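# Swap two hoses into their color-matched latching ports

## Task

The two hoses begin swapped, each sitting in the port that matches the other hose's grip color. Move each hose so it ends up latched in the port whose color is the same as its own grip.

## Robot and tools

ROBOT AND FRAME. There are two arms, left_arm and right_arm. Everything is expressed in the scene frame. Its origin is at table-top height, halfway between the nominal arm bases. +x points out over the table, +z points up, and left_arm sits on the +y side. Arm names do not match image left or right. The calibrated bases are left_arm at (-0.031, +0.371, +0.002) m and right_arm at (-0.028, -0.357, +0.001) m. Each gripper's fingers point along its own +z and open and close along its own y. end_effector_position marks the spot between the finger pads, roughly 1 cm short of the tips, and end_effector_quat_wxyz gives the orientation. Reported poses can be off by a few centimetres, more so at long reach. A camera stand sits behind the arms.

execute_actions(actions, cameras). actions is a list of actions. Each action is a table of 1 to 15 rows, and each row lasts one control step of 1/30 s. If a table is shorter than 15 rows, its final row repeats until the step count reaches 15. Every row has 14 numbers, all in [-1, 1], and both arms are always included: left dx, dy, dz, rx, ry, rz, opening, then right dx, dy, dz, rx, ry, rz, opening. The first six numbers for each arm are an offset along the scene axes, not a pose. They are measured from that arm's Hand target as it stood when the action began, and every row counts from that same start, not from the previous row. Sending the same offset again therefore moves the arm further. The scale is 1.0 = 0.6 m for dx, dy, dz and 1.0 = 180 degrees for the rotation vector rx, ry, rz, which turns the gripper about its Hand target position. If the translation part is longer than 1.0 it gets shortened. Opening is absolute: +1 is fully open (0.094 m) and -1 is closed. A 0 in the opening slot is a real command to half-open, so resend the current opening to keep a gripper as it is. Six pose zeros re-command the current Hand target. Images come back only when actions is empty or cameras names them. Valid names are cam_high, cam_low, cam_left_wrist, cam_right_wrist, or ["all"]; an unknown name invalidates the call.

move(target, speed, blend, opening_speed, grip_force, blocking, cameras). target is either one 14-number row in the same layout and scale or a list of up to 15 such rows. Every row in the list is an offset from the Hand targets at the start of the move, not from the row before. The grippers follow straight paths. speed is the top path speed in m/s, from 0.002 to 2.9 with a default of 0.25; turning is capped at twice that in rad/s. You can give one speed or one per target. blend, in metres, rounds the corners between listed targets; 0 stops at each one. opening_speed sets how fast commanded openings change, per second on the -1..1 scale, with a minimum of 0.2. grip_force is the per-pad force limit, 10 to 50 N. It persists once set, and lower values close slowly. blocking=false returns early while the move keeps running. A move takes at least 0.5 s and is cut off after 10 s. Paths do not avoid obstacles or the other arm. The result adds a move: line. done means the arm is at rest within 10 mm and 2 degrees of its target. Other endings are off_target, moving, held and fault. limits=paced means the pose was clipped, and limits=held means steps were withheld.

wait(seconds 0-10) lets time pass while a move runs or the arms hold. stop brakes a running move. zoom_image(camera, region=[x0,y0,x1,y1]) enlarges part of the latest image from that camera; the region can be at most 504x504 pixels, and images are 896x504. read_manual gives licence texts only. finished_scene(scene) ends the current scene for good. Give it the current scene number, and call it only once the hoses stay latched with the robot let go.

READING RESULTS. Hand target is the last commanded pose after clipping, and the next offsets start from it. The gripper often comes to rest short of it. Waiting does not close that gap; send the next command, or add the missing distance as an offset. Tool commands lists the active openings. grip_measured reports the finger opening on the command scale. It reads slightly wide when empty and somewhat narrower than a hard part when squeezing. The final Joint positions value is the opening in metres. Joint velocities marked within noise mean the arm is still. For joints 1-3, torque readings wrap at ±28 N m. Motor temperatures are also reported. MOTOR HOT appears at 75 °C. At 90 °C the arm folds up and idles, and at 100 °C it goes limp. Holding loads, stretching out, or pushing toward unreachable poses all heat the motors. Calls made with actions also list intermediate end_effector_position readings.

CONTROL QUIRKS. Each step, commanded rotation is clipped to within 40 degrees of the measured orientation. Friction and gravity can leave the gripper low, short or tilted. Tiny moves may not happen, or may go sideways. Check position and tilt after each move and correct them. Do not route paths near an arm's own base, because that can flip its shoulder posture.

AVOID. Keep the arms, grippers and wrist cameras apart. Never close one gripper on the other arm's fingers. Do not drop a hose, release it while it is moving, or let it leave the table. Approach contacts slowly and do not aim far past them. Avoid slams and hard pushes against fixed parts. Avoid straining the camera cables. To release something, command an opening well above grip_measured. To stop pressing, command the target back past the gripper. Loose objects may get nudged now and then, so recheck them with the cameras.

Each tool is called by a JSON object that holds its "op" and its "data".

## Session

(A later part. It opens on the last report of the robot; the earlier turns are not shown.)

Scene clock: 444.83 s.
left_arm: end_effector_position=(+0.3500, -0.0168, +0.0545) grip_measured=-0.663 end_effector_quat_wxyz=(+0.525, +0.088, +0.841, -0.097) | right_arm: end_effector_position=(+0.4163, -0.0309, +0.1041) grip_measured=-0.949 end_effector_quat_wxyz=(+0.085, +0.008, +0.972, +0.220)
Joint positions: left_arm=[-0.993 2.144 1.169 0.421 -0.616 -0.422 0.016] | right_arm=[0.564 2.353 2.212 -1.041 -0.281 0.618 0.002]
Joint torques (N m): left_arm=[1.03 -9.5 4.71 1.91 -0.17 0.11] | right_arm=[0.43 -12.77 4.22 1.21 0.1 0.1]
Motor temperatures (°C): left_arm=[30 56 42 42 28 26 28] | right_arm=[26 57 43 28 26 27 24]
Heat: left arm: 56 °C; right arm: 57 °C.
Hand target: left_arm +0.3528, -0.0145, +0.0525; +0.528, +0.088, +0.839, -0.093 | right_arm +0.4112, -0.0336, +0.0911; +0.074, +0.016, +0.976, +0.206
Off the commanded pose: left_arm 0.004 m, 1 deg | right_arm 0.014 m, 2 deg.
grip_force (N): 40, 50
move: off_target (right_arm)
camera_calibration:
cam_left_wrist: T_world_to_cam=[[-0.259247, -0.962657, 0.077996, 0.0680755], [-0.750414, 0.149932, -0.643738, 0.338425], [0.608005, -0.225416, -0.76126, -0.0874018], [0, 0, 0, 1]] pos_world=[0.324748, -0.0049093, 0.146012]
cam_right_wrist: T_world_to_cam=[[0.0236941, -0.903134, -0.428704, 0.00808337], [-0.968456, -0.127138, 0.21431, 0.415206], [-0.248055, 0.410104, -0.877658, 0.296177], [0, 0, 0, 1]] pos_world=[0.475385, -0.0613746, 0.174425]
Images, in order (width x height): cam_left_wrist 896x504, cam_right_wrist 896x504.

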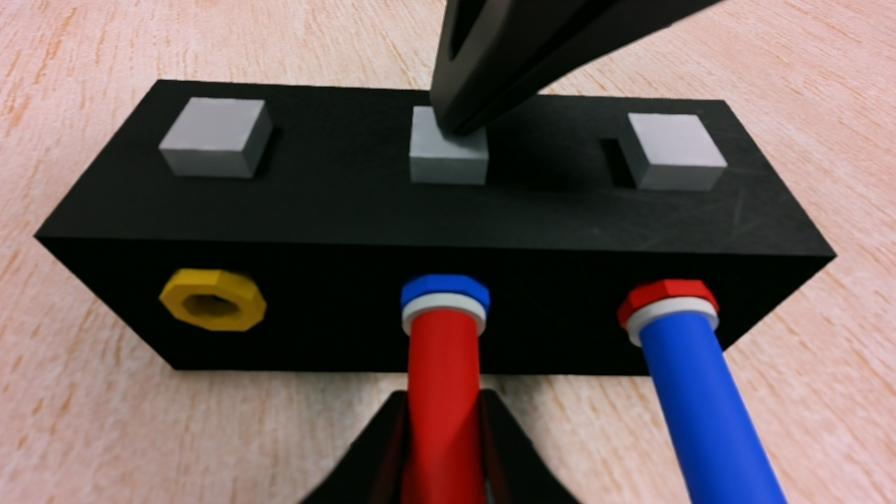

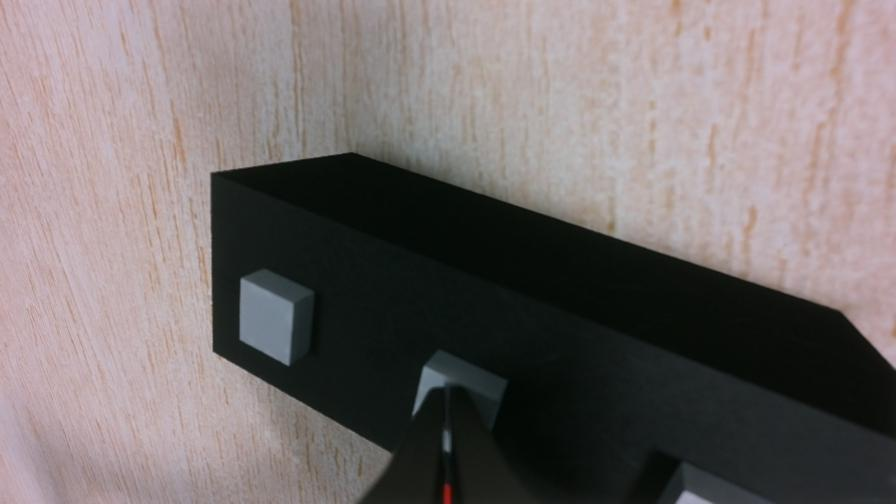

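{"op": "move", "data": {"target": [0,0,0,0,0,0,-0.85,0.002,0.002,-0.02,0,0,0,-0.95], "speed": 0.04, "cameras": ["cam_left_wrist"]}}

{"op": "zoom_image", "data": {"camera": "cam_left_wrist", "region": [340, 40, 560, 220]}}

Scene clock: 449.47 s.
left_arm: end_effector_position=(+0.3500, -0.0168, +0.0545) grip_measured=-0.663 end_effector_quat_wxyz=(+0.525, +0.088, +0.841, -0.097) | right_arm: end_effector_position=(+0.4216, -0.0260, +0.1034) grip_measured=-0.949 end_effector_quat_wxyz=(+0.097, +0.006, +0.968, +0.232)
Joint positions: left_arm=[-0.993 2.144 1.169 0.421 -0.616 -0.422 0.016] | right_arm=[0.564 2.346 2.183 -0.982 -0.289 0.619 0.002]
Joint torques (N m): left_arm=[1.05 -9.5 4.71 1.91 -0.17 0.12] | right_arm=[0.51 -11.74 3.63 1.12 0.19 0.1]
Motor temperatures (°C): left_arm=[30 56 42 42 28 26 28] | right_arm=[26 58 43 28 26 27 24]
Heat: left arm: 56 °C; right arm: 58 °C.
Hand target: left_arm +0.3528, -0.0145, +0.0525; +0.528, +0.088, +0.839, -0.093 | right_arm +0.4124, -0.0324, +0.0790; +0.074, +0.016, +0.976, +0.206
Off the commanded pose: left_arm 0.004 m, 1 deg | right_arm 0.027 m, 4 deg.
grip_force (N): 40, 50
move: off_target (right_arm)
camera_calibration:
cam_left_wrist: T_world_to_cam=[[-0.259247, -0.962657, 0.077996, 0.0680755], [-0.750414, 0.149932, -0.643738, 0.338425], [0.608005, -0.225416, -0.76126, -0.0874018], [0, 0, 0, 1]] pos_world=[0.324748, -0.0049093, 0.146012]
Images, in order (width x height): cam_left_wrist 896x504.

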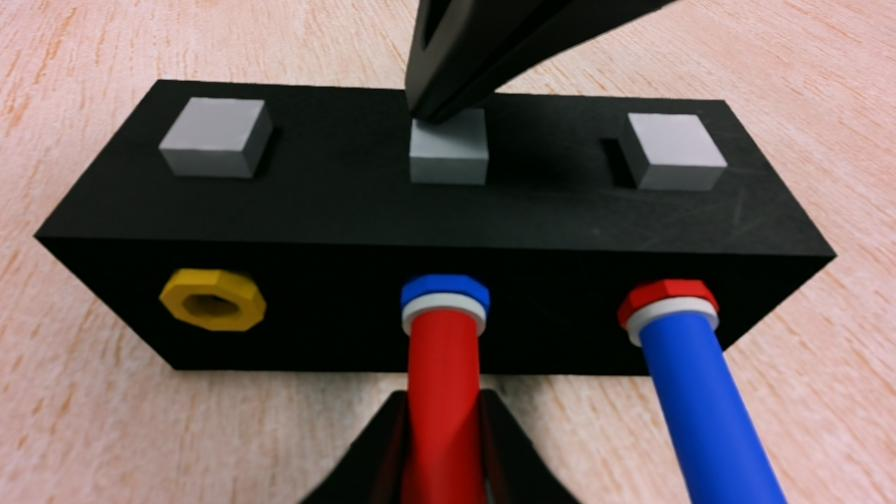

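Scaled by 2.291.

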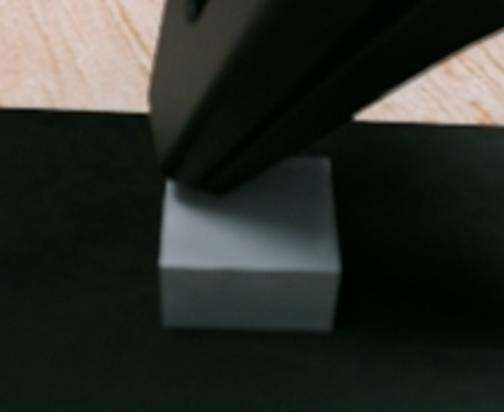

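{"op": "move", "data": {"target": [[0,0,0,0,0,0,-0.85,0,0,0.06,-0.02,0.01,-0.01,-0.95],[0,0,0,0,0,0,-0.85,0.0055,0.0123,0.085,-0.1251,0.0645,-0.0717,-0.95]], "speed": 0.08, "blend": [0.01,0], "cameras": ["all"]}}

Scene clock: 487.47 s.
left_arm: end_effector_position=(+0.3500, -0.0168, +0.0545) grip_measured=-0.663 end_effector_quat_wxyz=(+0.525, +0.088, +0.841, -0.097) | right_arm: end_effector_position=(+0.4147, -0.0288, +0.1246) grip_measured=-0.949 end_effector_quat_wxyz=(+0.110, +0.125, +0.980, +0.112)
Joint positions: left_arm=[-0.993 2.144 1.169 0.421 -0.616 -0.422 0.016] | right_arm=[0.654 2.616 2.84 -1.48 -0.01 0.889 0.002]
Joint torques (N m): left_arm=[1.05 -9.5 4.71 1.9 -0.17 0.12] | right_arm=[0.65 -13.52 8.54 1.01 0.2 0.14]
Motor temperatures (°C): left_arm=[30 57 41 42 28 26 28] | right_arm=[26 62 41 29 26 27 24]
Heat: left arm: 57 °C; right arm: 62 °C.
Hand target: left_arm +0.3528, -0.0145, +0.0525; +0.528, +0.088, +0.839, -0.093 | right_arm +0.4157, -0.0250, +0.1300; +0.000, +0.130, +0.991, +0.000
Off the commanded pose: left_arm 0.004 m, 1 deg | right_arm 0.007 m, 18 deg.
elbow stopped short (right arm): the move would have taken joint 3 (elbow) straighter than the controller allows.
grip_force (N): 40, 50
move: off_target (right_arm)
camera_calibration:
cam_left_wrist: T_world_to_cam=[[-0.259247, -0.962657, 0.077996, 0.0680755], [-0.750414, 0.149932, -0.643738, 0.338425], [0.608005, -0.225416, -0.76126, -0.0874018], [0, 0, 0, 1]] pos_world=[0.324748, -0.0049093, 0.146012]
cam_right_wrist: T_world_to_cam=[[-0.216885, -0.944535, -0.246606, 0.0947341], [-0.962503, 0.164741, 0.215519, 0.415296], [-0.162939, 0.284102, -0.944848, 0.282327], [0, 0, 0, 1]] pos_world=[0.466272, -0.0591462, 0.200613]

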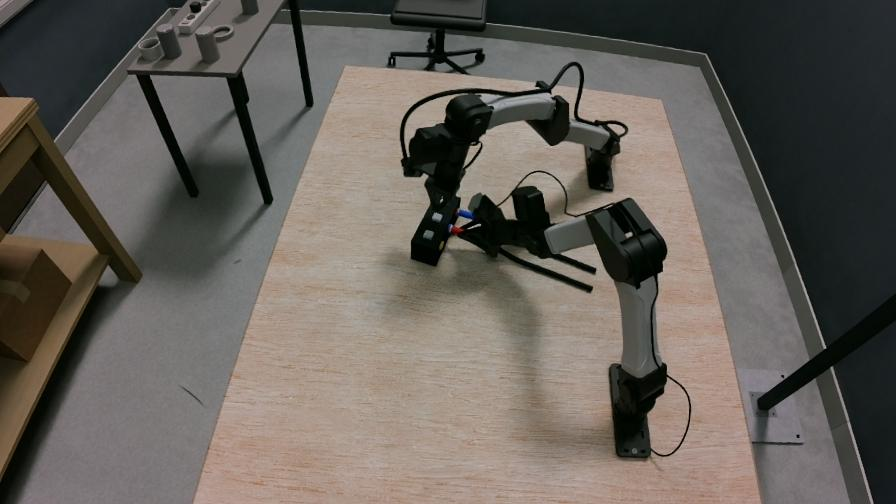

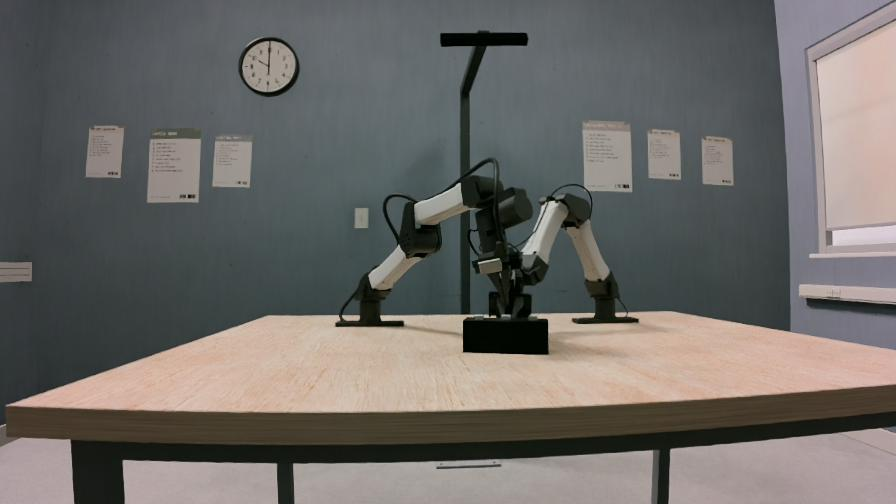

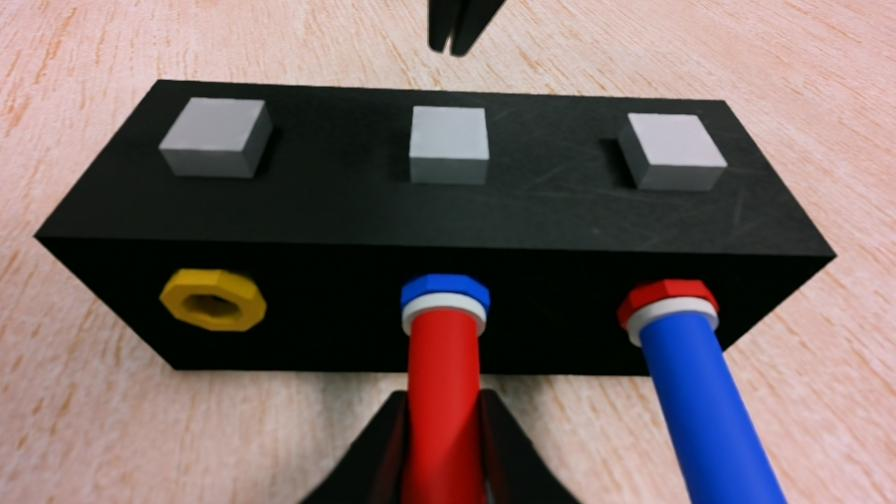

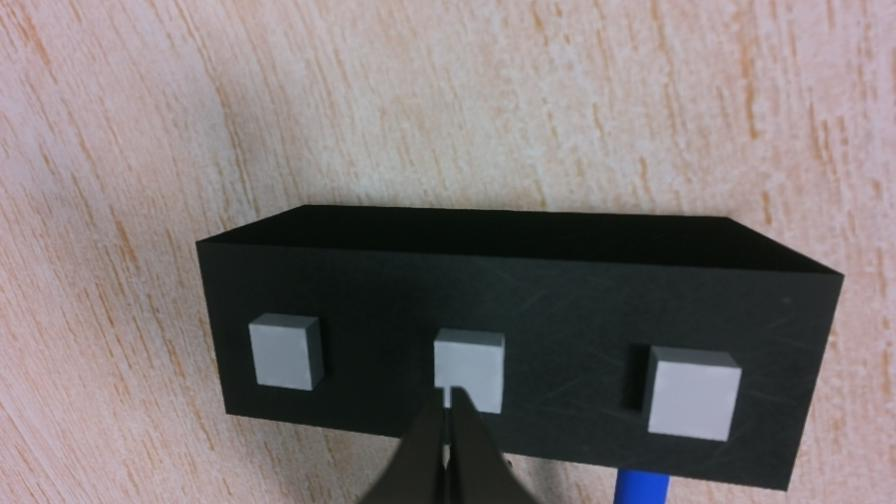

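{"op": "move", "data": {"target": [0,0,0,0,0,0,-0.85,-0.0078,-0.01,-0.025,0.1251,-0.0645,0.0717,-0.95], "speed": 0.15, "cameras": ["cam_left_wrist"]}}

{"op": "zoom_image", "data": {"camera": "cam_left_wrist", "region": [340, 40, 560, 220]}}

Scene clock: 514.77 s.
left_arm: end_effector_position=(+0.3500, -0.0168, +0.0545) grip_measured=-0.663 end_effector_quat_wxyz=(+0.525, +0.088, +0.841, -0.097) | right_arm: end_effector_position=(+0.4078, -0.0362, +0.1029) grip_measured=-0.949 end_effector_quat_wxyz=(+0.059, +0.022, +0.981, +0.184)
Joint positions: left_arm=[-0.993 2.144 1.169 0.421 -0.616 -0.422 0.016] | right_arm=[0.577 2.413 2.348 -1.197 -0.241 0.639 0.002]
Joint torques (N m): left_arm=[1.03 -9.5 4.71 1.91 -0.17 0.12] | right_arm=[-0.2 -15.91 4.9 1.5 -0.3 -0.07]
Motor temperatures (°C): left_arm=[30 57 40 42 28 26 28] | right_arm=[26 67 43 28 26 27 24]
Heat: left arm: 57 °C; right arm: 67 °C.
Hand target: left_arm +0.3528, -0.0145, +0.0525; +0.528, +0.088, +0.839, -0.093 | right_arm +0.4110, -0.0309, +0.1151; +0.074, +0.015, +0.976, +0.206
Off the commanded pose: left_arm 0.004 m, 1 deg | right_arm 0.014 m, 3 deg.
grip_force (N): 40, 50
move: off_target (right_arm)
camera_calibration:
cam_left_wrist: T_world_to_cam=[[-0.259247, -0.962657, 0.077996, 0.0680755], [-0.750414, 0.149932, -0.643738, 0.338425], [0.608005, -0.225416, -0.76126, -0.0874018], [0, 0, 0, 1]] pos_world=[0.324748, -0.0049093, 0.146012]
Images, in order (width x height): cam_left_wrist 896x504.

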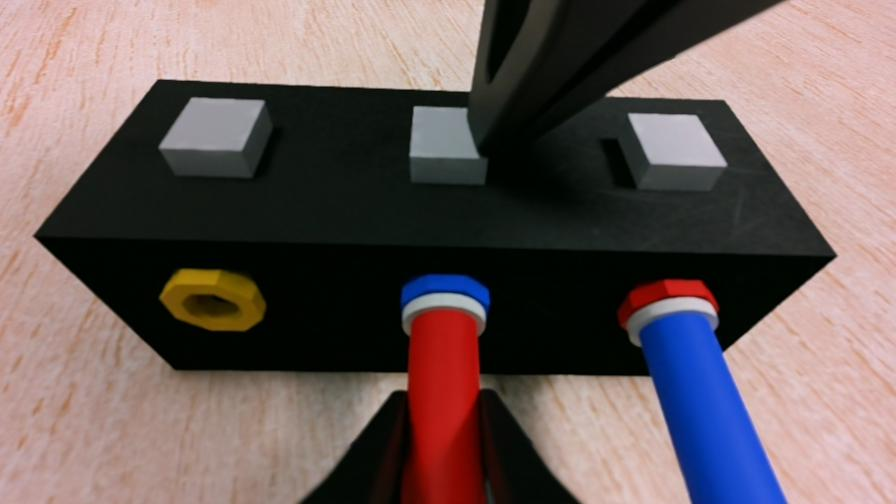

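Scaled by 2.291.

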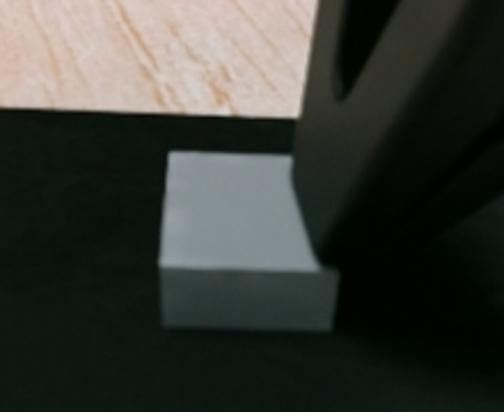

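{"op": "move", "data": {"target": [[0,0,0,0,0,0,-0.85,0,-0.05,0.1,0,0,0,-0.95],[0,0,0,0,0,0,-0.85,-0.268,-0.448,0.142,-0.1484,-0.3204,-0.0858,-0.95]], "speed": 0.2, "blend": [0.03,0]}}

Scene clock: 524.17 s.
left_arm: end_effector_position=(+0.3500, -0.0168, +0.0545) grip_measured=-0.663 end_effector_quat_wxyz=(+0.525, +0.088, +0.841, -0.097) | right_arm: end_effector_position=(+0.2492, -0.2983, +0.1994) grip_measured=-0.949 end_effector_quat_wxyz=(+0.549, +0.017, +0.835, -0.043)
Joint positions: left_arm=[-0.993 2.144 1.169 0.421 -0.616 -0.422 0.016] | right_arm=[0.581 0.725 0.538 -0.311 0.599 0.239 0.002]
Joint torques (N m): left_arm=[1.05 -9.5 4.71 1.91 -0.17 0.12] | right_arm=[-0.06 -1.14 6.24 2.5 0.37 0.02]
Motor temperatures (°C): left_arm=[30 58 40 42 28 26 28] | right_arm=[26 68 43 29 26 27 24]
Heat: left arm: 58 °C; right arm: 68 °C.
Hand target: left_arm +0.3528, -0.0145, +0.0525; +0.528, +0.088, +0.839, -0.093 | right_arm +0.2501, -0.2997, +0.2003; +0.556, +0.023, +0.829, -0.044
Off the commanded pose: left_arm 0.004 m, 1 deg | right_arm 0.002 m, 1 deg.
grip_force (N): 40, 50
move: done

{"op": "wait", "data": {"seconds": 5}}

Scene clock: 566.83 s.
left_arm: end_effector_position=(+0.3500, -0.0168, +0.0545) grip_measured=-0.663 end_effector_quat_wxyz=(+0.525, +0.088, +0.841, -0.097) | right_arm: end_effector_position=(+0.2492, -0.2983, +0.1995) grip_measured=-0.949 end_effector_quat_wxyz=(+0.549, +0.017, +0.835, -0.044)
Joint positions: left_arm=[-0.993 2.144 1.169 0.421 -0.616 -0.422 0.016] | right_arm=[0.581 0.725 0.538 -0.31 0.6 0.238 0.002]
Joint torques (N m): left_arm=[1.05 -9.48 4.7 1.91 -0.17 0.12] | right_arm=[-0.08 -1.14 6.24 2.5 0.37 0]
Motor temperatures (°C): left_arm=[30 59 40 42 28 26 29] | right_arm=[26 48 44 36 26 27 24]
Heat: left arm: 59 °C; right arm: 48 °C.
Hand target: left_arm +0.3528, -0.0145, +0.0525; +0.528, +0.088, +0.839, -0.093 | right_arm +0.2501, -0.2997, +0.2003; +0.556, +0.023, +0.829, -0.044
Tool commands: left_gripper/opening=-0.85 right_gripper/opening=-0.95
Off the commanded pose: left_arm 0.004 m, 1 deg | right_arm 0.002 m, 1 deg.
grip_force (N): 40, 50
wait: 5.00 s; at rest from the start

{"op": "move", "data": {"target": [[0,0,0,0,0,0,-0.85,0.25,0.1667,0,0.1484,0.3204,0.0858,-0.95],[0,0,0,0,0,0,-0.85,0.2775,0.443,-0.1205,0.1484,0.3204,0.0858,-0.95]], "speed": 0.2, "blend": [0.03,0], "cameras": ["cam_left_wrist"]}}

{"op": "zoom_image", "data": {"camera": "cam_left_wrist", "region": [340, 40, 560, 220]}}

Scene clock: 575.70 s.
left_arm: end_effector_position=(+0.3500, -0.0168, +0.0545) grip_measured=-0.663 end_effector_quat_wxyz=(+0.525, +0.088, +0.841, -0.097) | right_arm: end_effector_position=(+0.4133, -0.0318, +0.1323) grip_measured=-0.949 end_effector_quat_wxyz=(+0.077, +0.006, +0.974, +0.213)
Joint positions: left_arm=[-0.993 2.144 1.169 0.421 -0.616 -0.422 0.016] | right_arm=[0.567 2.404 2.426 -1.225 -0.278 0.611 0.002]
Joint torques (N m): left_arm=[1.03 -9.48 4.71 1.91 -0.17 0.11] | right_arm=[-0.35 -11.36 9.18 1 0.06 0.11]
Motor temperatures (°C): left_arm=[30 59 40 42 28 26 29] | right_arm=[26 47 44 35 26 27 24]
Heat: left arm: 59 °C; right arm: 47 °C.
Hand target: left_arm +0.3528, -0.0145, +0.0525; +0.528, +0.088, +0.839, -0.093 | right_arm +0.4166, -0.0338, +0.1280; +0.074, +0.015, +0.976, +0.206
Off the commanded pose: left_arm 0.004 m, 1 deg | right_arm 0.006 m, 1 deg.
grip_force (N): 40, 50
move: done
camera_calibration:
cam_left_wrist: T_world_to_cam=[[-0.259247, -0.962657, 0.077996, 0.0680755], [-0.750414, 0.149932, -0.643738, 0.338425], [0.608005, -0.225416, -0.76126, -0.0874018], [0, 0, 0, 1]] pos_world=[0.324748, -0.0049093, 0.146012]
Images, in order (width x height): cam_left_wrist 896x504.

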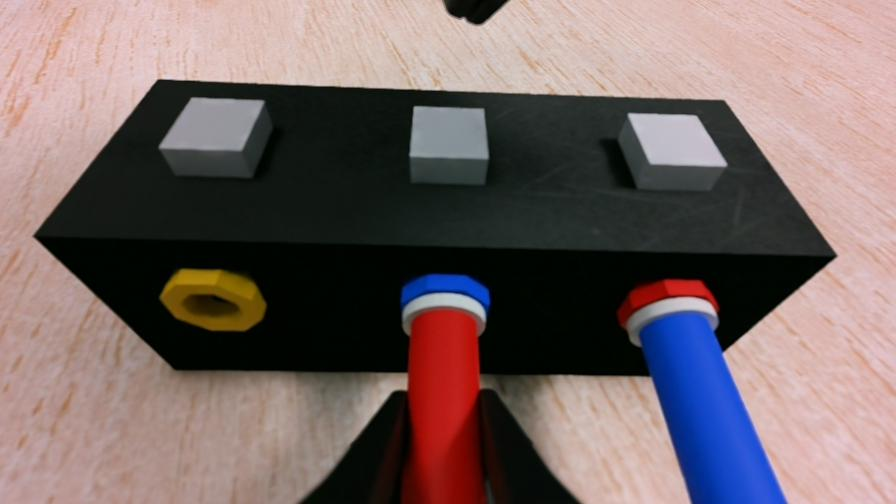

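Scaled by 2.291.

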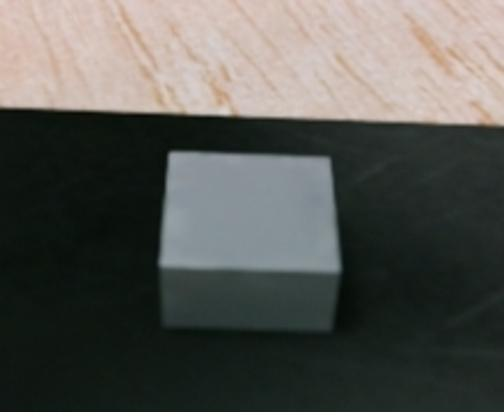

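{"op": "move", "data": {"target": [[0,0,0,0,0,0,-0.85,-0.0067,0,-0.0467,-0.01,0.004,0,-0.95],[0,0,0,0,0,0,-0.85,-0.0133,0,-0.0767,-0.0312,0.0117,0,-0.95]], "speed": 0.06, "cameras": ["cam_left_wrist"]}}

{"op": "zoom_image", "data": {"camera": "cam_left_wrist", "region": [340, 40, 560, 220]}}

Scene clock: 580.87 s.
left_arm: end_effector_position=(+0.3500, -0.0168, +0.0545) grip_measured=-0.663 end_effector_quat_wxyz=(+0.525, +0.088, +0.841, -0.097) | right_arm: end_effector_position=(+0.4125, -0.0365, +0.1034) grip_measured=-0.949 end_effector_quat_wxyz=(+0.075, +0.011, +0.981, +0.177)
Joint positions: left_arm=[-0.993 2.144 1.169 0.421 -0.616 -0.422 0.016] | right_arm=[0.58 2.414 2.35 -1.183 -0.213 0.619 0.002]
Joint torques (N m): left_arm=[1.03 -9.5 4.71 1.91 -0.17 0.12] | right_arm=[1.11 -9.46 7.8 0.93 0.12 0.12]
Motor temperatures (°C): left_arm=[30 59 40 42 28 26 29] | right_arm=[26 48 44 34 26 27 24]
Heat: left arm: 59 °C; right arm: 48 °C.
Hand target: left_arm +0.3528, -0.0145, +0.0525; +0.528, +0.088, +0.839, -0.093 | right_arm +0.4087, -0.0339, +0.0821; +0.057, +0.016, +0.986, +0.158
Off the commanded pose: left_arm 0.004 m, 1 deg | right_arm 0.022 m, 3 deg.
grip_force (N): 40, 50
move: off_target (right_arm)
camera_calibration:
cam_left_wrist: T_world_to_cam=[[-0.259247, -0.962657, 0.077996, 0.0680755], [-0.750414, 0.149932, -0.643738, 0.338425], [0.608005, -0.225416, -0.76126, -0.0874018], [0, 0, 0, 1]] pos_world=[0.324748, -0.0049093, 0.146012]
Images, in order (width x height): cam_left_wrist 896x504.

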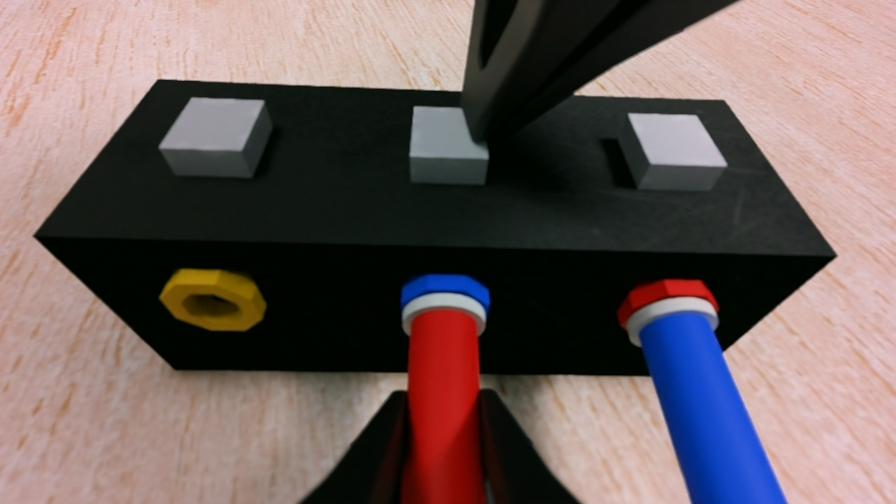

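Scaled by 2.291.

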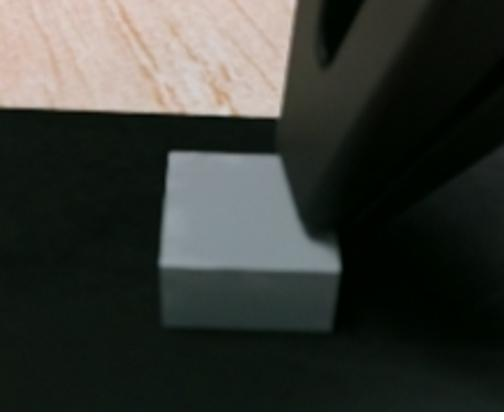

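{"op": "move", "data": {"target": [[0,0,0,0,0,0,-0.85,0.0017,0.0117,0.05,0.0104,-0.0039,0,-0.95],[0,0,0,0,0,0,-0.85,0.0017,0.0117,-0.0083,0.0104,-0.0039,0,-0.95]], "speed": 0.06, "cameras": ["cam_left_wrist"]}}

{"op": "zoom_image", "data": {"camera": "cam_left_wrist", "region": [340, 40, 560, 220]}}

Scene clock: 587.63 s.
left_arm: end_effector_position=(+0.3500, -0.0168, +0.0545) grip_measured=-0.663 end_effector_quat_wxyz=(+0.525, +0.088, +0.841, -0.097) | right_arm: end_effector_position=(+0.4176, -0.0228, +0.1032) grip_measured=-0.949 end_effector_quat_wxyz=(+0.086, +0.008, +0.976, +0.198)
Joint positions: left_arm=[-0.993 2.144 1.169 0.421 -0.616 -0.422 0.016] | right_arm=[0.59 2.42 2.342 -1.123 -0.233 0.63 0.002]
Joint torques (N m): left_arm=[1.06 -9.5 4.71 1.91 -0.17 0.12] | right_arm=[0.58 -11.45 3.54 1.08 0.14 0.1]
Motor temperatures (°C): left_arm=[30 59 40 42 28 26 29] | right_arm=[26 49 44 33 26 27 24]
Heat: left arm: 59 °C; right arm: 49 °C.
Hand target: left_arm +0.3528, -0.0145, +0.0525; +0.528, +0.088, +0.839, -0.093 | right_arm +0.4096, -0.0269, +0.0770; +0.062, +0.015, +0.983, +0.174
Off the commanded pose: left_arm 0.004 m, 1 deg | right_arm 0.028 m, 4 deg.
grip_force (N): 40, 50
move: off_target (right_arm)
camera_calibration:
cam_left_wrist: T_world_to_cam=[[-0.259247, -0.962657, 0.077996, 0.0680755], [-0.750414, 0.149932, -0.643738, 0.338425], [0.608005, -0.225416, -0.76126, -0.0874018], [0, 0, 0, 1]] pos_world=[0.324748, -0.0049093, 0.146012]
Images, in order (width x height): cam_left_wrist 896x504.

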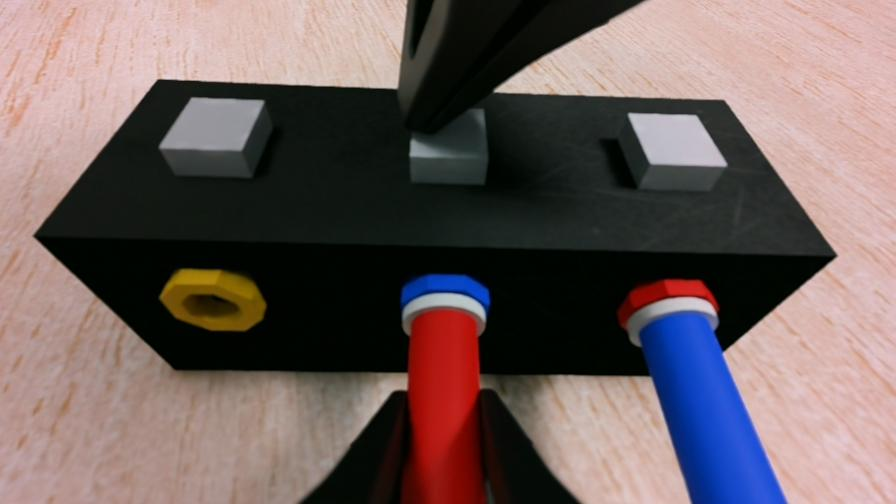

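Scaled by 2.291.

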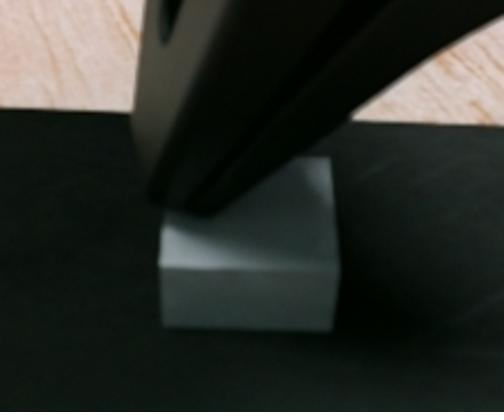

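{"op": "move", "data": {"target": [0,0,0,0,0,0,-0.85,-0.0067,-0.004,-0.04,-0.0156,0.0059,0,-0.95], "speed": 0.06, "cameras": ["cam_left_wrist"]}}

{"op": "zoom_image", "data": {"camera": "cam_left_wrist", "region": [340, 40, 560, 220]}}

Scene clock: 593.27 s.
left_arm: end_effector_position=(+0.3500, -0.0168, +0.0545) grip_measured=-0.663 end_effector_quat_wxyz=(+0.525, +0.088, +0.841, -0.097) | right_arm: end_effector_position=(+0.4198, -0.0125, +0.0961) grip_measured=-0.949 end_effector_quat_wxyz=(+0.099, +0.000, +0.974, +0.203)
Joint positions: left_arm=[-0.993 2.144 1.169 0.421 -0.616 -0.422 0.016] | right_arm=[0.606 2.419 2.303 -1.055 -0.224 0.631 0.002]
Joint torques (N m): left_arm=[1.03 -9.5 4.7 1.91 -0.17 0.12] | right_arm=[0.12 -9.54 4.07 0.59 0.41 0.1]
Motor temperatures (°C): left_arm=[30 59 40 42 28 26 29] | right_arm=[26 50 44 32 26 27 24]
Heat: left arm: 59 °C; right arm: 50 °C.
Hand target: left_arm +0.3528, -0.0145, +0.0525; +0.528, +0.088, +0.839, -0.093 | right_arm +0.4056, -0.0292, +0.0530; +0.053, +0.016, +0.987, +0.150
Off the commanded pose: left_arm 0.004 m, 1 deg | right_arm 0.048 m, 8 deg.
grip_force (N): 40, 50
move: off_target (right_arm)
camera_calibration:
cam_left_wrist: T_world_to_cam=[[-0.259247, -0.962657, 0.077996, 0.0680755], [-0.750414, 0.149932, -0.643738, 0.338425], [0.608005, -0.225416, -0.76126, -0.0874018], [0, 0, 0, 1]] pos_world=[0.324748, -0.0049093, 0.146012]
Images, in order (width x height): cam_left_wrist 896x504.

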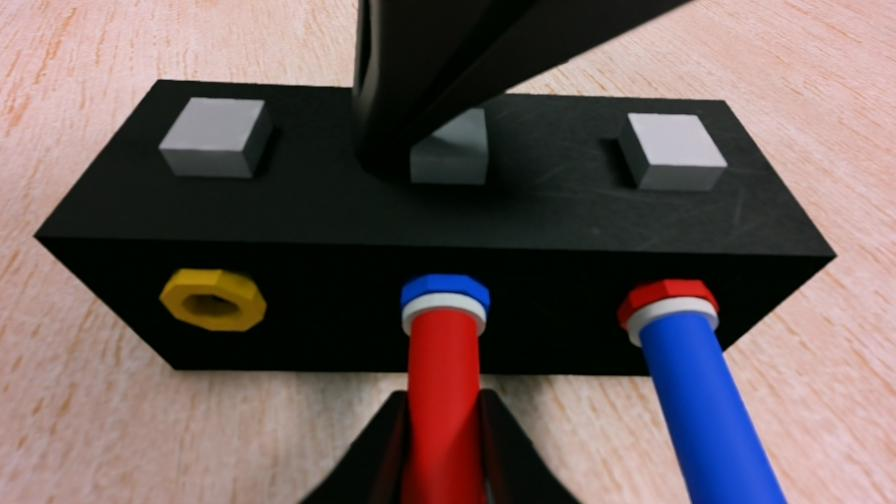

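Scaled by 2.291.

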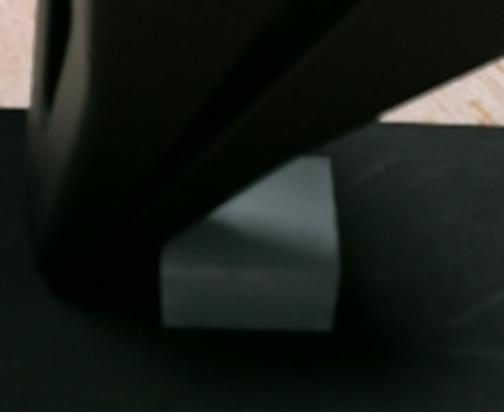

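{"op": "move", "data": {"target": [[0,0,0,0,0,0,-0.85,0,-0.05,0.16,0,0,0,-0.95],[0,0,0,0,0,0,-0.85,0.0,-0.17,0.25,-0.0153,-0.1502,0.3975,-0.36]], "speed": [0.1, 0.2], "blend": [0.02,0], "cameras": ["all"]}}

Scene clock: 644.37 s.
left_arm: end_effector_position=(+0.3500, -0.0168, +0.0545) grip_measured=-0.663 end_effector_quat_wxyz=(+0.525, +0.088, +0.841, -0.097) | right_arm: end_effector_position=(+0.4144, -0.1274, +0.1851) grip_measured=-0.362 end_effector_quat_wxyz=(+0.168, -0.590, +0.780, +0.123)
Joint positions: left_arm=[-0.993 2.144 1.169 0.421 -0.616 -0.422 0.016] | right_arm=[0.385 2.364 2.599 -1.541 -0.328 -0.885 0.03]
Joint torques (N m): left_arm=[1.05 -9.5 4.71 1.91 -0.17 0.12] | right_arm=[-0.7 -16.53 4.83 0.74 -0.39 -0.12]
Motor temperatures (°C): left_arm=[30 60 40 42 28 26 29] | right_arm=[26 56 42 29 26 27 24]
Heat: left arm: 60 °C; right arm: 56 °C.
Hand target: left_arm +0.3528, -0.0145, +0.0525; +0.528, +0.088, +0.839, -0.093 | right_arm +0.4056, -0.1312, +0.2030; +0.172, -0.593, +0.776, +0.130
Off the commanded pose: left_arm 0.004 m, 1 deg | right_arm 0.020 m, 1 deg.
joint sent to its limit (right arm) — joint 4 (wrist pitch), lower limit. The joint targets still meet the commanded pose.
grip_force (N): 40, 50
move: off_target (right_arm); target 2's new opening was sent with right_arm's hand 0.020 m and 1 deg from that target
camera_calibration:
cam_left_wrist: T_world_to_cam=[[-0.259247, -0.962657, 0.077996, 0.0680755], [-0.750414, 0.149932, -0.643738, 0.338425], [0.608005, -0.225416, -0.76126, -0.0874018], [0, 0, 0, 1]] pos_world=[0.324748, -0.0049093, 0.146012]
cam_right_wrist: T_world_to_cam=[[0.962567, -0.270945, 0.00733865, -0.433575], [-0.270963, -0.962588, 0.00170108, 0.027613], [0.0066032, -0.00362591, -0.999972, 0.270807], [0, 0, 0, 1]] pos_world=[0.423039, -0.0899129, 0.273935]

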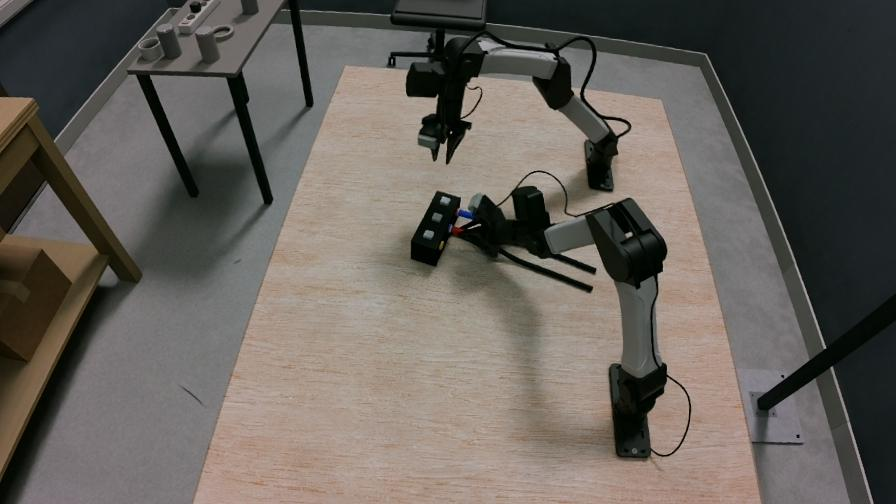

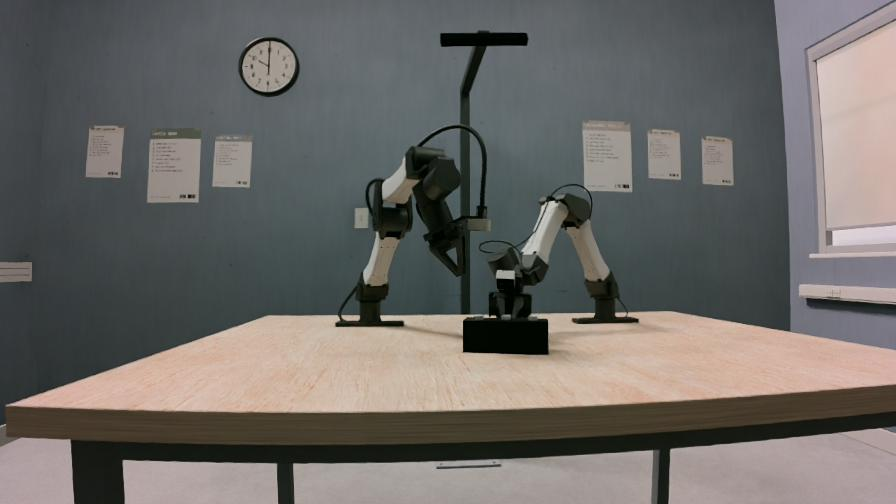

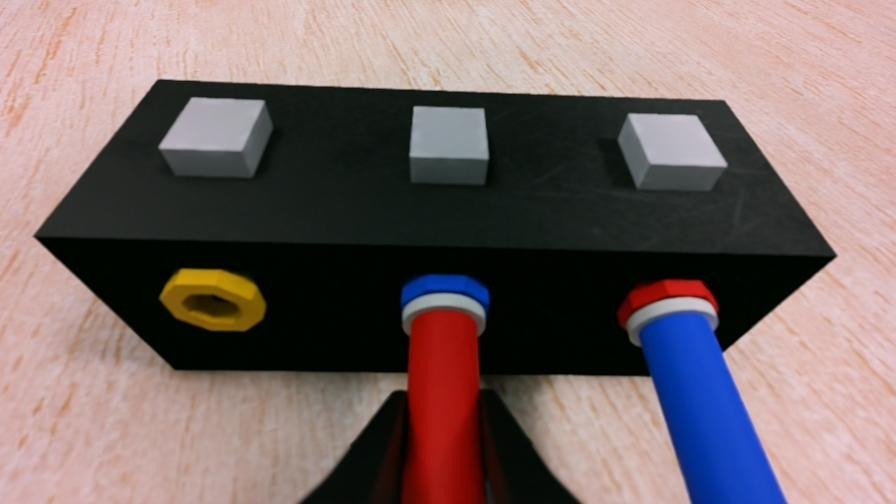

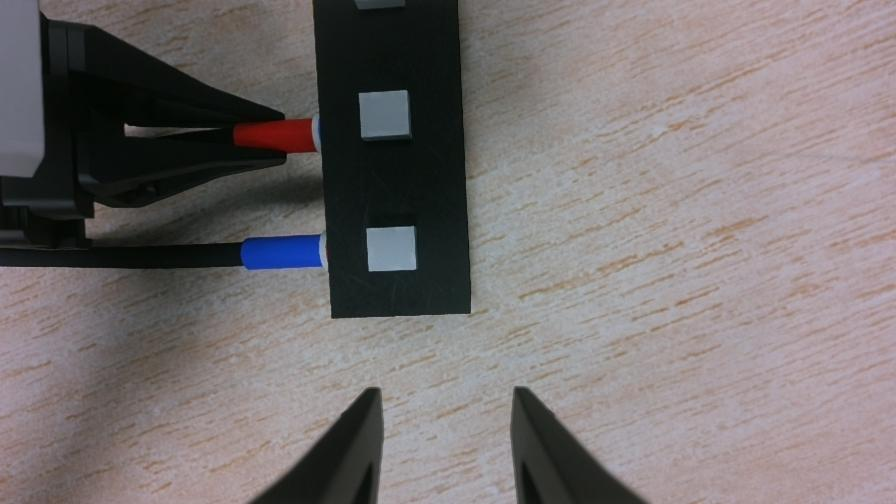

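{"op": "move", "data": {"target": [[0,0,0,0,0,0,-0.3,0.0107,0.162,-0.135,0,0,0.017,-0.36],[-0.0177,0.0048,-0.002,0,0,0,-0.85,0.0107,0.162,-0.135,0,0,0.017,-0.36]], "speed": 0.15, "cameras": ["cam_left_wrist","cam_right_wrist"]}}

Scene clock: 664.80 s.
left_arm: end_effector_position=(+0.3418, -0.0141, +0.0452) grip_measured=-0.671 end_effector_quat_wxyz=(+0.520, +0.095, +0.843, -0.094) | right_arm: end_effector_position=(+0.4053, -0.0386, +0.1207) grip_measured=-0.362 end_effector_quat_wxyz=(+0.156, -0.614, +0.761, +0.138)
Joint positions: left_arm=[-1.003 2.144 1.135 0.439 -0.617 -0.422 0.015] | right_arm=[0.551 2.47 2.517 -1.338 -0.318 -0.782 0.03]
Joint torques (N m): left_arm=[0.36 -10.96 4.14 1.86 -0.35 0.01] | right_arm=[0.21 -12.22 8.95 1.16 -0.1 0.06]
Motor temperatures (°C): left_arm=[30 61 40 42 28 26 29] | right_arm=[26 63 42 29 26 27 24]
Heat: left arm: 61 °C; right arm: 63 °C.
Hand target: left_arm +0.3422, -0.0115, +0.0513; +0.528, +0.088, +0.839, -0.093 | right_arm +0.4120, -0.0340, +0.1220; +0.168, -0.614, +0.760, +0.134
Off the commanded pose: left_arm 0.007 m, 1 deg | right_arm 0.008 m, 1 deg.
grip_force (N): 40, 50
move: done
camera_calibration:
cam_left_wrist: T_world_to_cam=[[-0.268174, -0.961033, 0.0670645, 0.0727735], [-0.754504, 0.166237, -0.634892, 0.327099], [0.599004, -0.220862, -0.769684, -0.0853372], [0, 0, 0, 1]] pos_world=[0.317431, -0.003286, 0.137109]
cam_right_wrist: T_world_to_cam=[[0.978818, -0.203953, -0.0178641, -0.401225], [-0.203986, -0.978974, -0.0000139617, 0.0831575], [-0.0174856, 0.0036577, -0.99984, 0.216767], [0, 0, 0, 1]] pos_world=[0.413479, -0.001215, 0.209566]
Images, in order (width x height): cam_left_wrist 896x504, cam_right_wrist 896x504.

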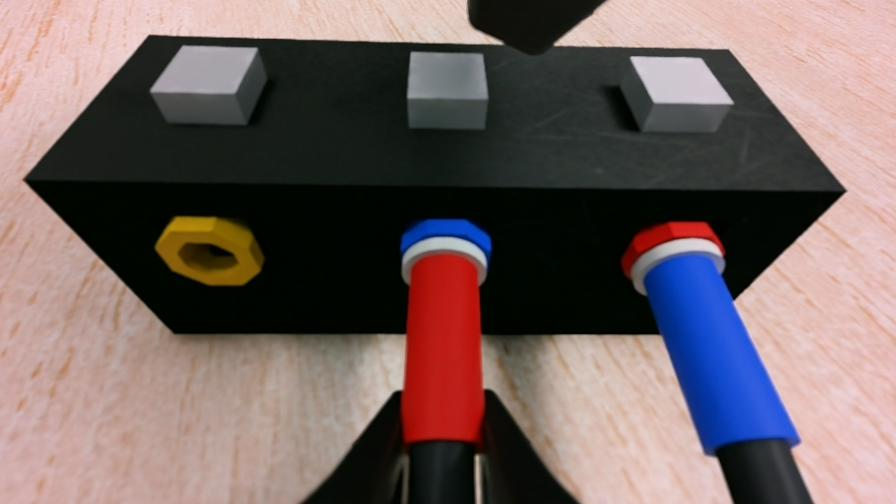

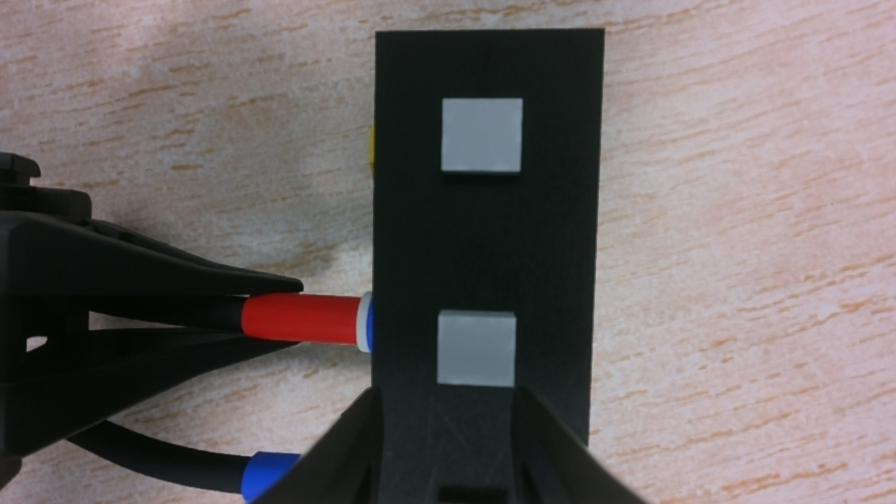

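{"op": "move", "data": {"target": [0,0,0,0,0,0,-0.85,0.0183,0.0158,-0.0133,0,0,-0.005,-0.36], "speed": 0.08, "cameras": ["cam_left_wrist","cam_right_wrist"]}}

Scene clock: 674.80 s.
left_arm: end_effector_position=(+0.3418, -0.0141, +0.0452) grip_measured=-0.672 end_effector_quat_wxyz=(+0.520, +0.095, +0.843, -0.094) | right_arm: end_effector_position=(+0.4256, -0.0280, +0.1195) grip_measured=-0.362 end_effector_quat_wxyz=(+0.179, -0.606, +0.763, +0.134)
Joint positions: left_arm=[-1.003 2.144 1.135 0.439 -0.617 -0.422 0.015] | right_arm=[0.551 2.594 2.735 -1.38 -0.311 -0.758 0.03]
Joint torques (N m): left_arm=[0.35 -10.96 4.14 1.85 -0.35 0.01] | right_arm=[0.81 -12.07 8.85 0.9 -0.09 0.07]
Motor temperatures (°C): left_arm=[30 62 39 41 28 26 29] | right_arm=[26 64 44 29 26 27 24]
Heat: left arm: 62 °C; right arm: 64 °C.
Hand target: left_arm +0.3422, -0.0115, +0.0513; +0.528, +0.088, +0.839, -0.093 | right_arm +0.4230, -0.0245, +0.1141; +0.169, -0.608, +0.764, +0.133
Off the commanded pose: left_arm 0.007 m, 1 deg | right_arm 0.007 m, 1 deg.
grip_force (N): 40, 50
move: done
camera_calibration:
cam_left_wrist: T_world_to_cam=[[-0.268174, -0.961033, 0.0670645, 0.0727735], [-0.754504, 0.166237, -0.634892, 0.327099], [0.599004, -0.220862, -0.769684, -0.0853372], [0, 0, 0, 1]] pos_world=[0.317431, -0.003286, 0.137109]
cam_right_wrist: T_world_to_cam=[[0.973921, -0.22644, 0.0142483, -0.421241], [-0.225935, -0.973665, -0.0304792, 0.110916], [0.0207748, 0.0264651, -0.999434, 0.200231], [0, 0, 0, 1]] pos_world=[0.431155, 0.00731046, 0.2095]
Images, in order (width x height): cam_left_wrist 896x504, cam_right_wrist 896x504.

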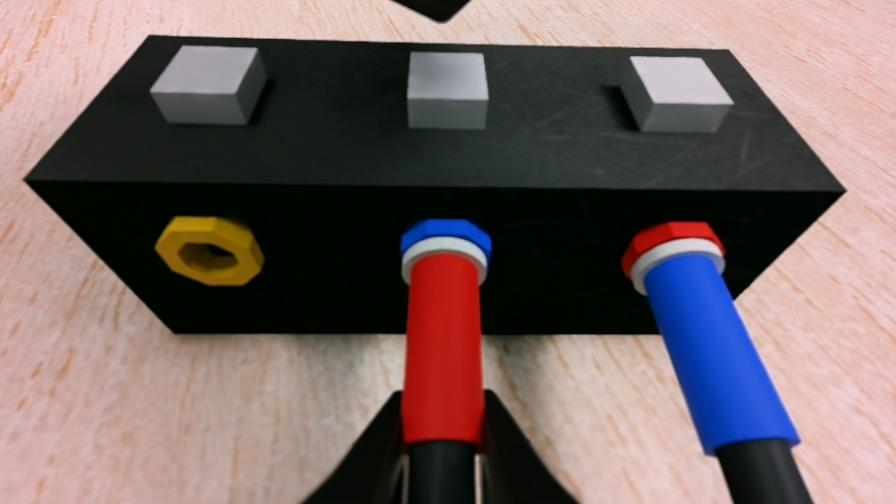

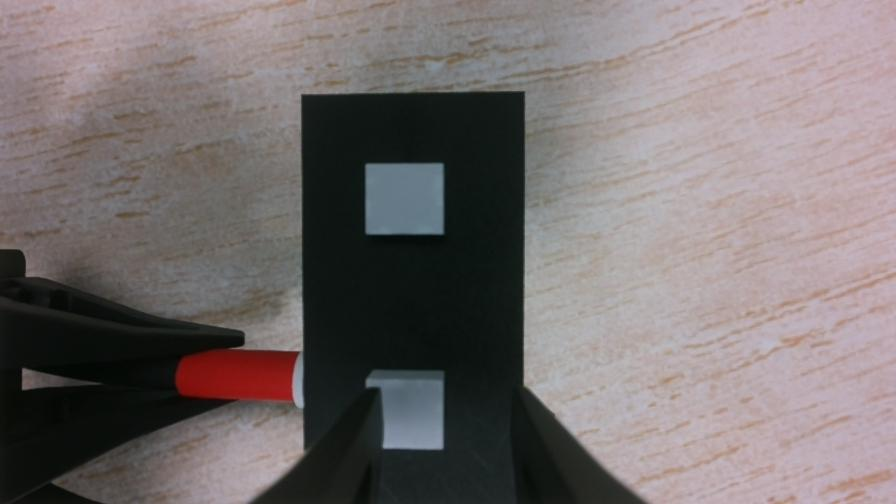

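{"op": "move", "data": {"target": [0,0,0,0,0,0,-0.85,-0.015,-0.0117,-0.0083,0,0,0,-0.36], "speed": 0.08, "cameras": ["cam_right_wrist"]}}

Scene clock: 683.13 s.
left_arm: end_effector_position=(+0.3418, -0.0141, +0.0452) grip_measured=-0.672 end_effector_quat_wxyz=(+0.520, +0.095, +0.843, -0.094) | right_arm: end_effector_position=(+0.4152, -0.0338, +0.0981) grip_measured=-0.362 end_effector_quat_wxyz=(+0.156, -0.605, +0.768, +0.137)
Joint positions: left_arm=[-1.003 2.144 1.135 0.439 -0.617 -0.422 0.015] | right_arm=[0.551 2.506 2.492 -1.272 -0.313 -0.758 0.03]
Joint torques (N m): left_arm=[0.35 -10.96 4.12 1.86 -0.35 0.01] | right_arm=[0.55 -16.62 4.74 1.17 -0.1 0.01]
Motor temperatures (°C): left_arm=[30 63 39 41 28 26 29] | right_arm=[26 64 44 29 26 27 24]
Heat: left arm: 63 °C; right arm: 64 °C.
Hand target: left_arm +0.3422, -0.0115, +0.0513; +0.528, +0.088, +0.839, -0.093 | right_arm +0.4140, -0.0316, +0.1090; +0.169, -0.608, +0.764, +0.133
Off the commanded pose: left_arm 0.007 m, 1 deg | right_arm 0.011 m, 2 deg.
grip_force (N): 40, 50
move: off_target (right_arm)
camera_calibration:
cam_right_wrist: T_world_to_cam=[[0.973721, -0.226792, -0.0208164, -0.408649], [-0.226819, -0.973936, 0.00108271, 0.0994048], [-0.0205194, 0.00366731, -0.999783, 0.195527], [0, 0, 0, 1]] pos_world=[0.424469, 0.00341851, 0.18687]
Images, in order (width x height): cam_right_wrist 896x504.

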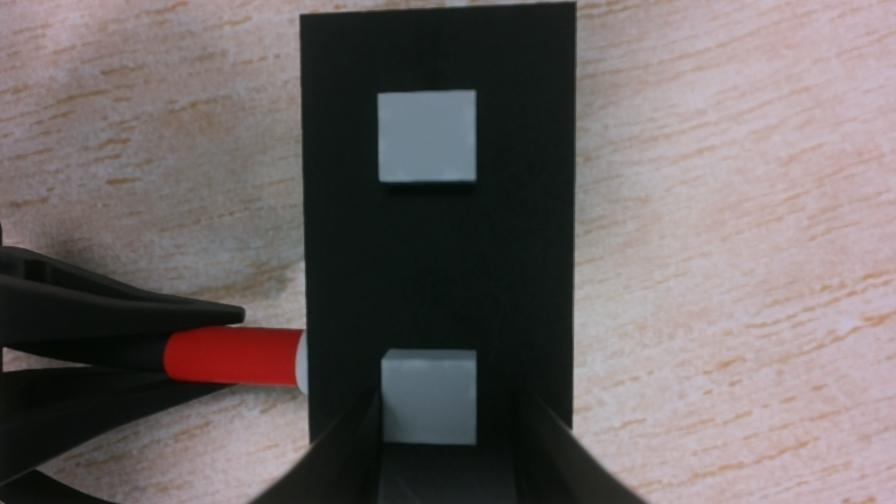

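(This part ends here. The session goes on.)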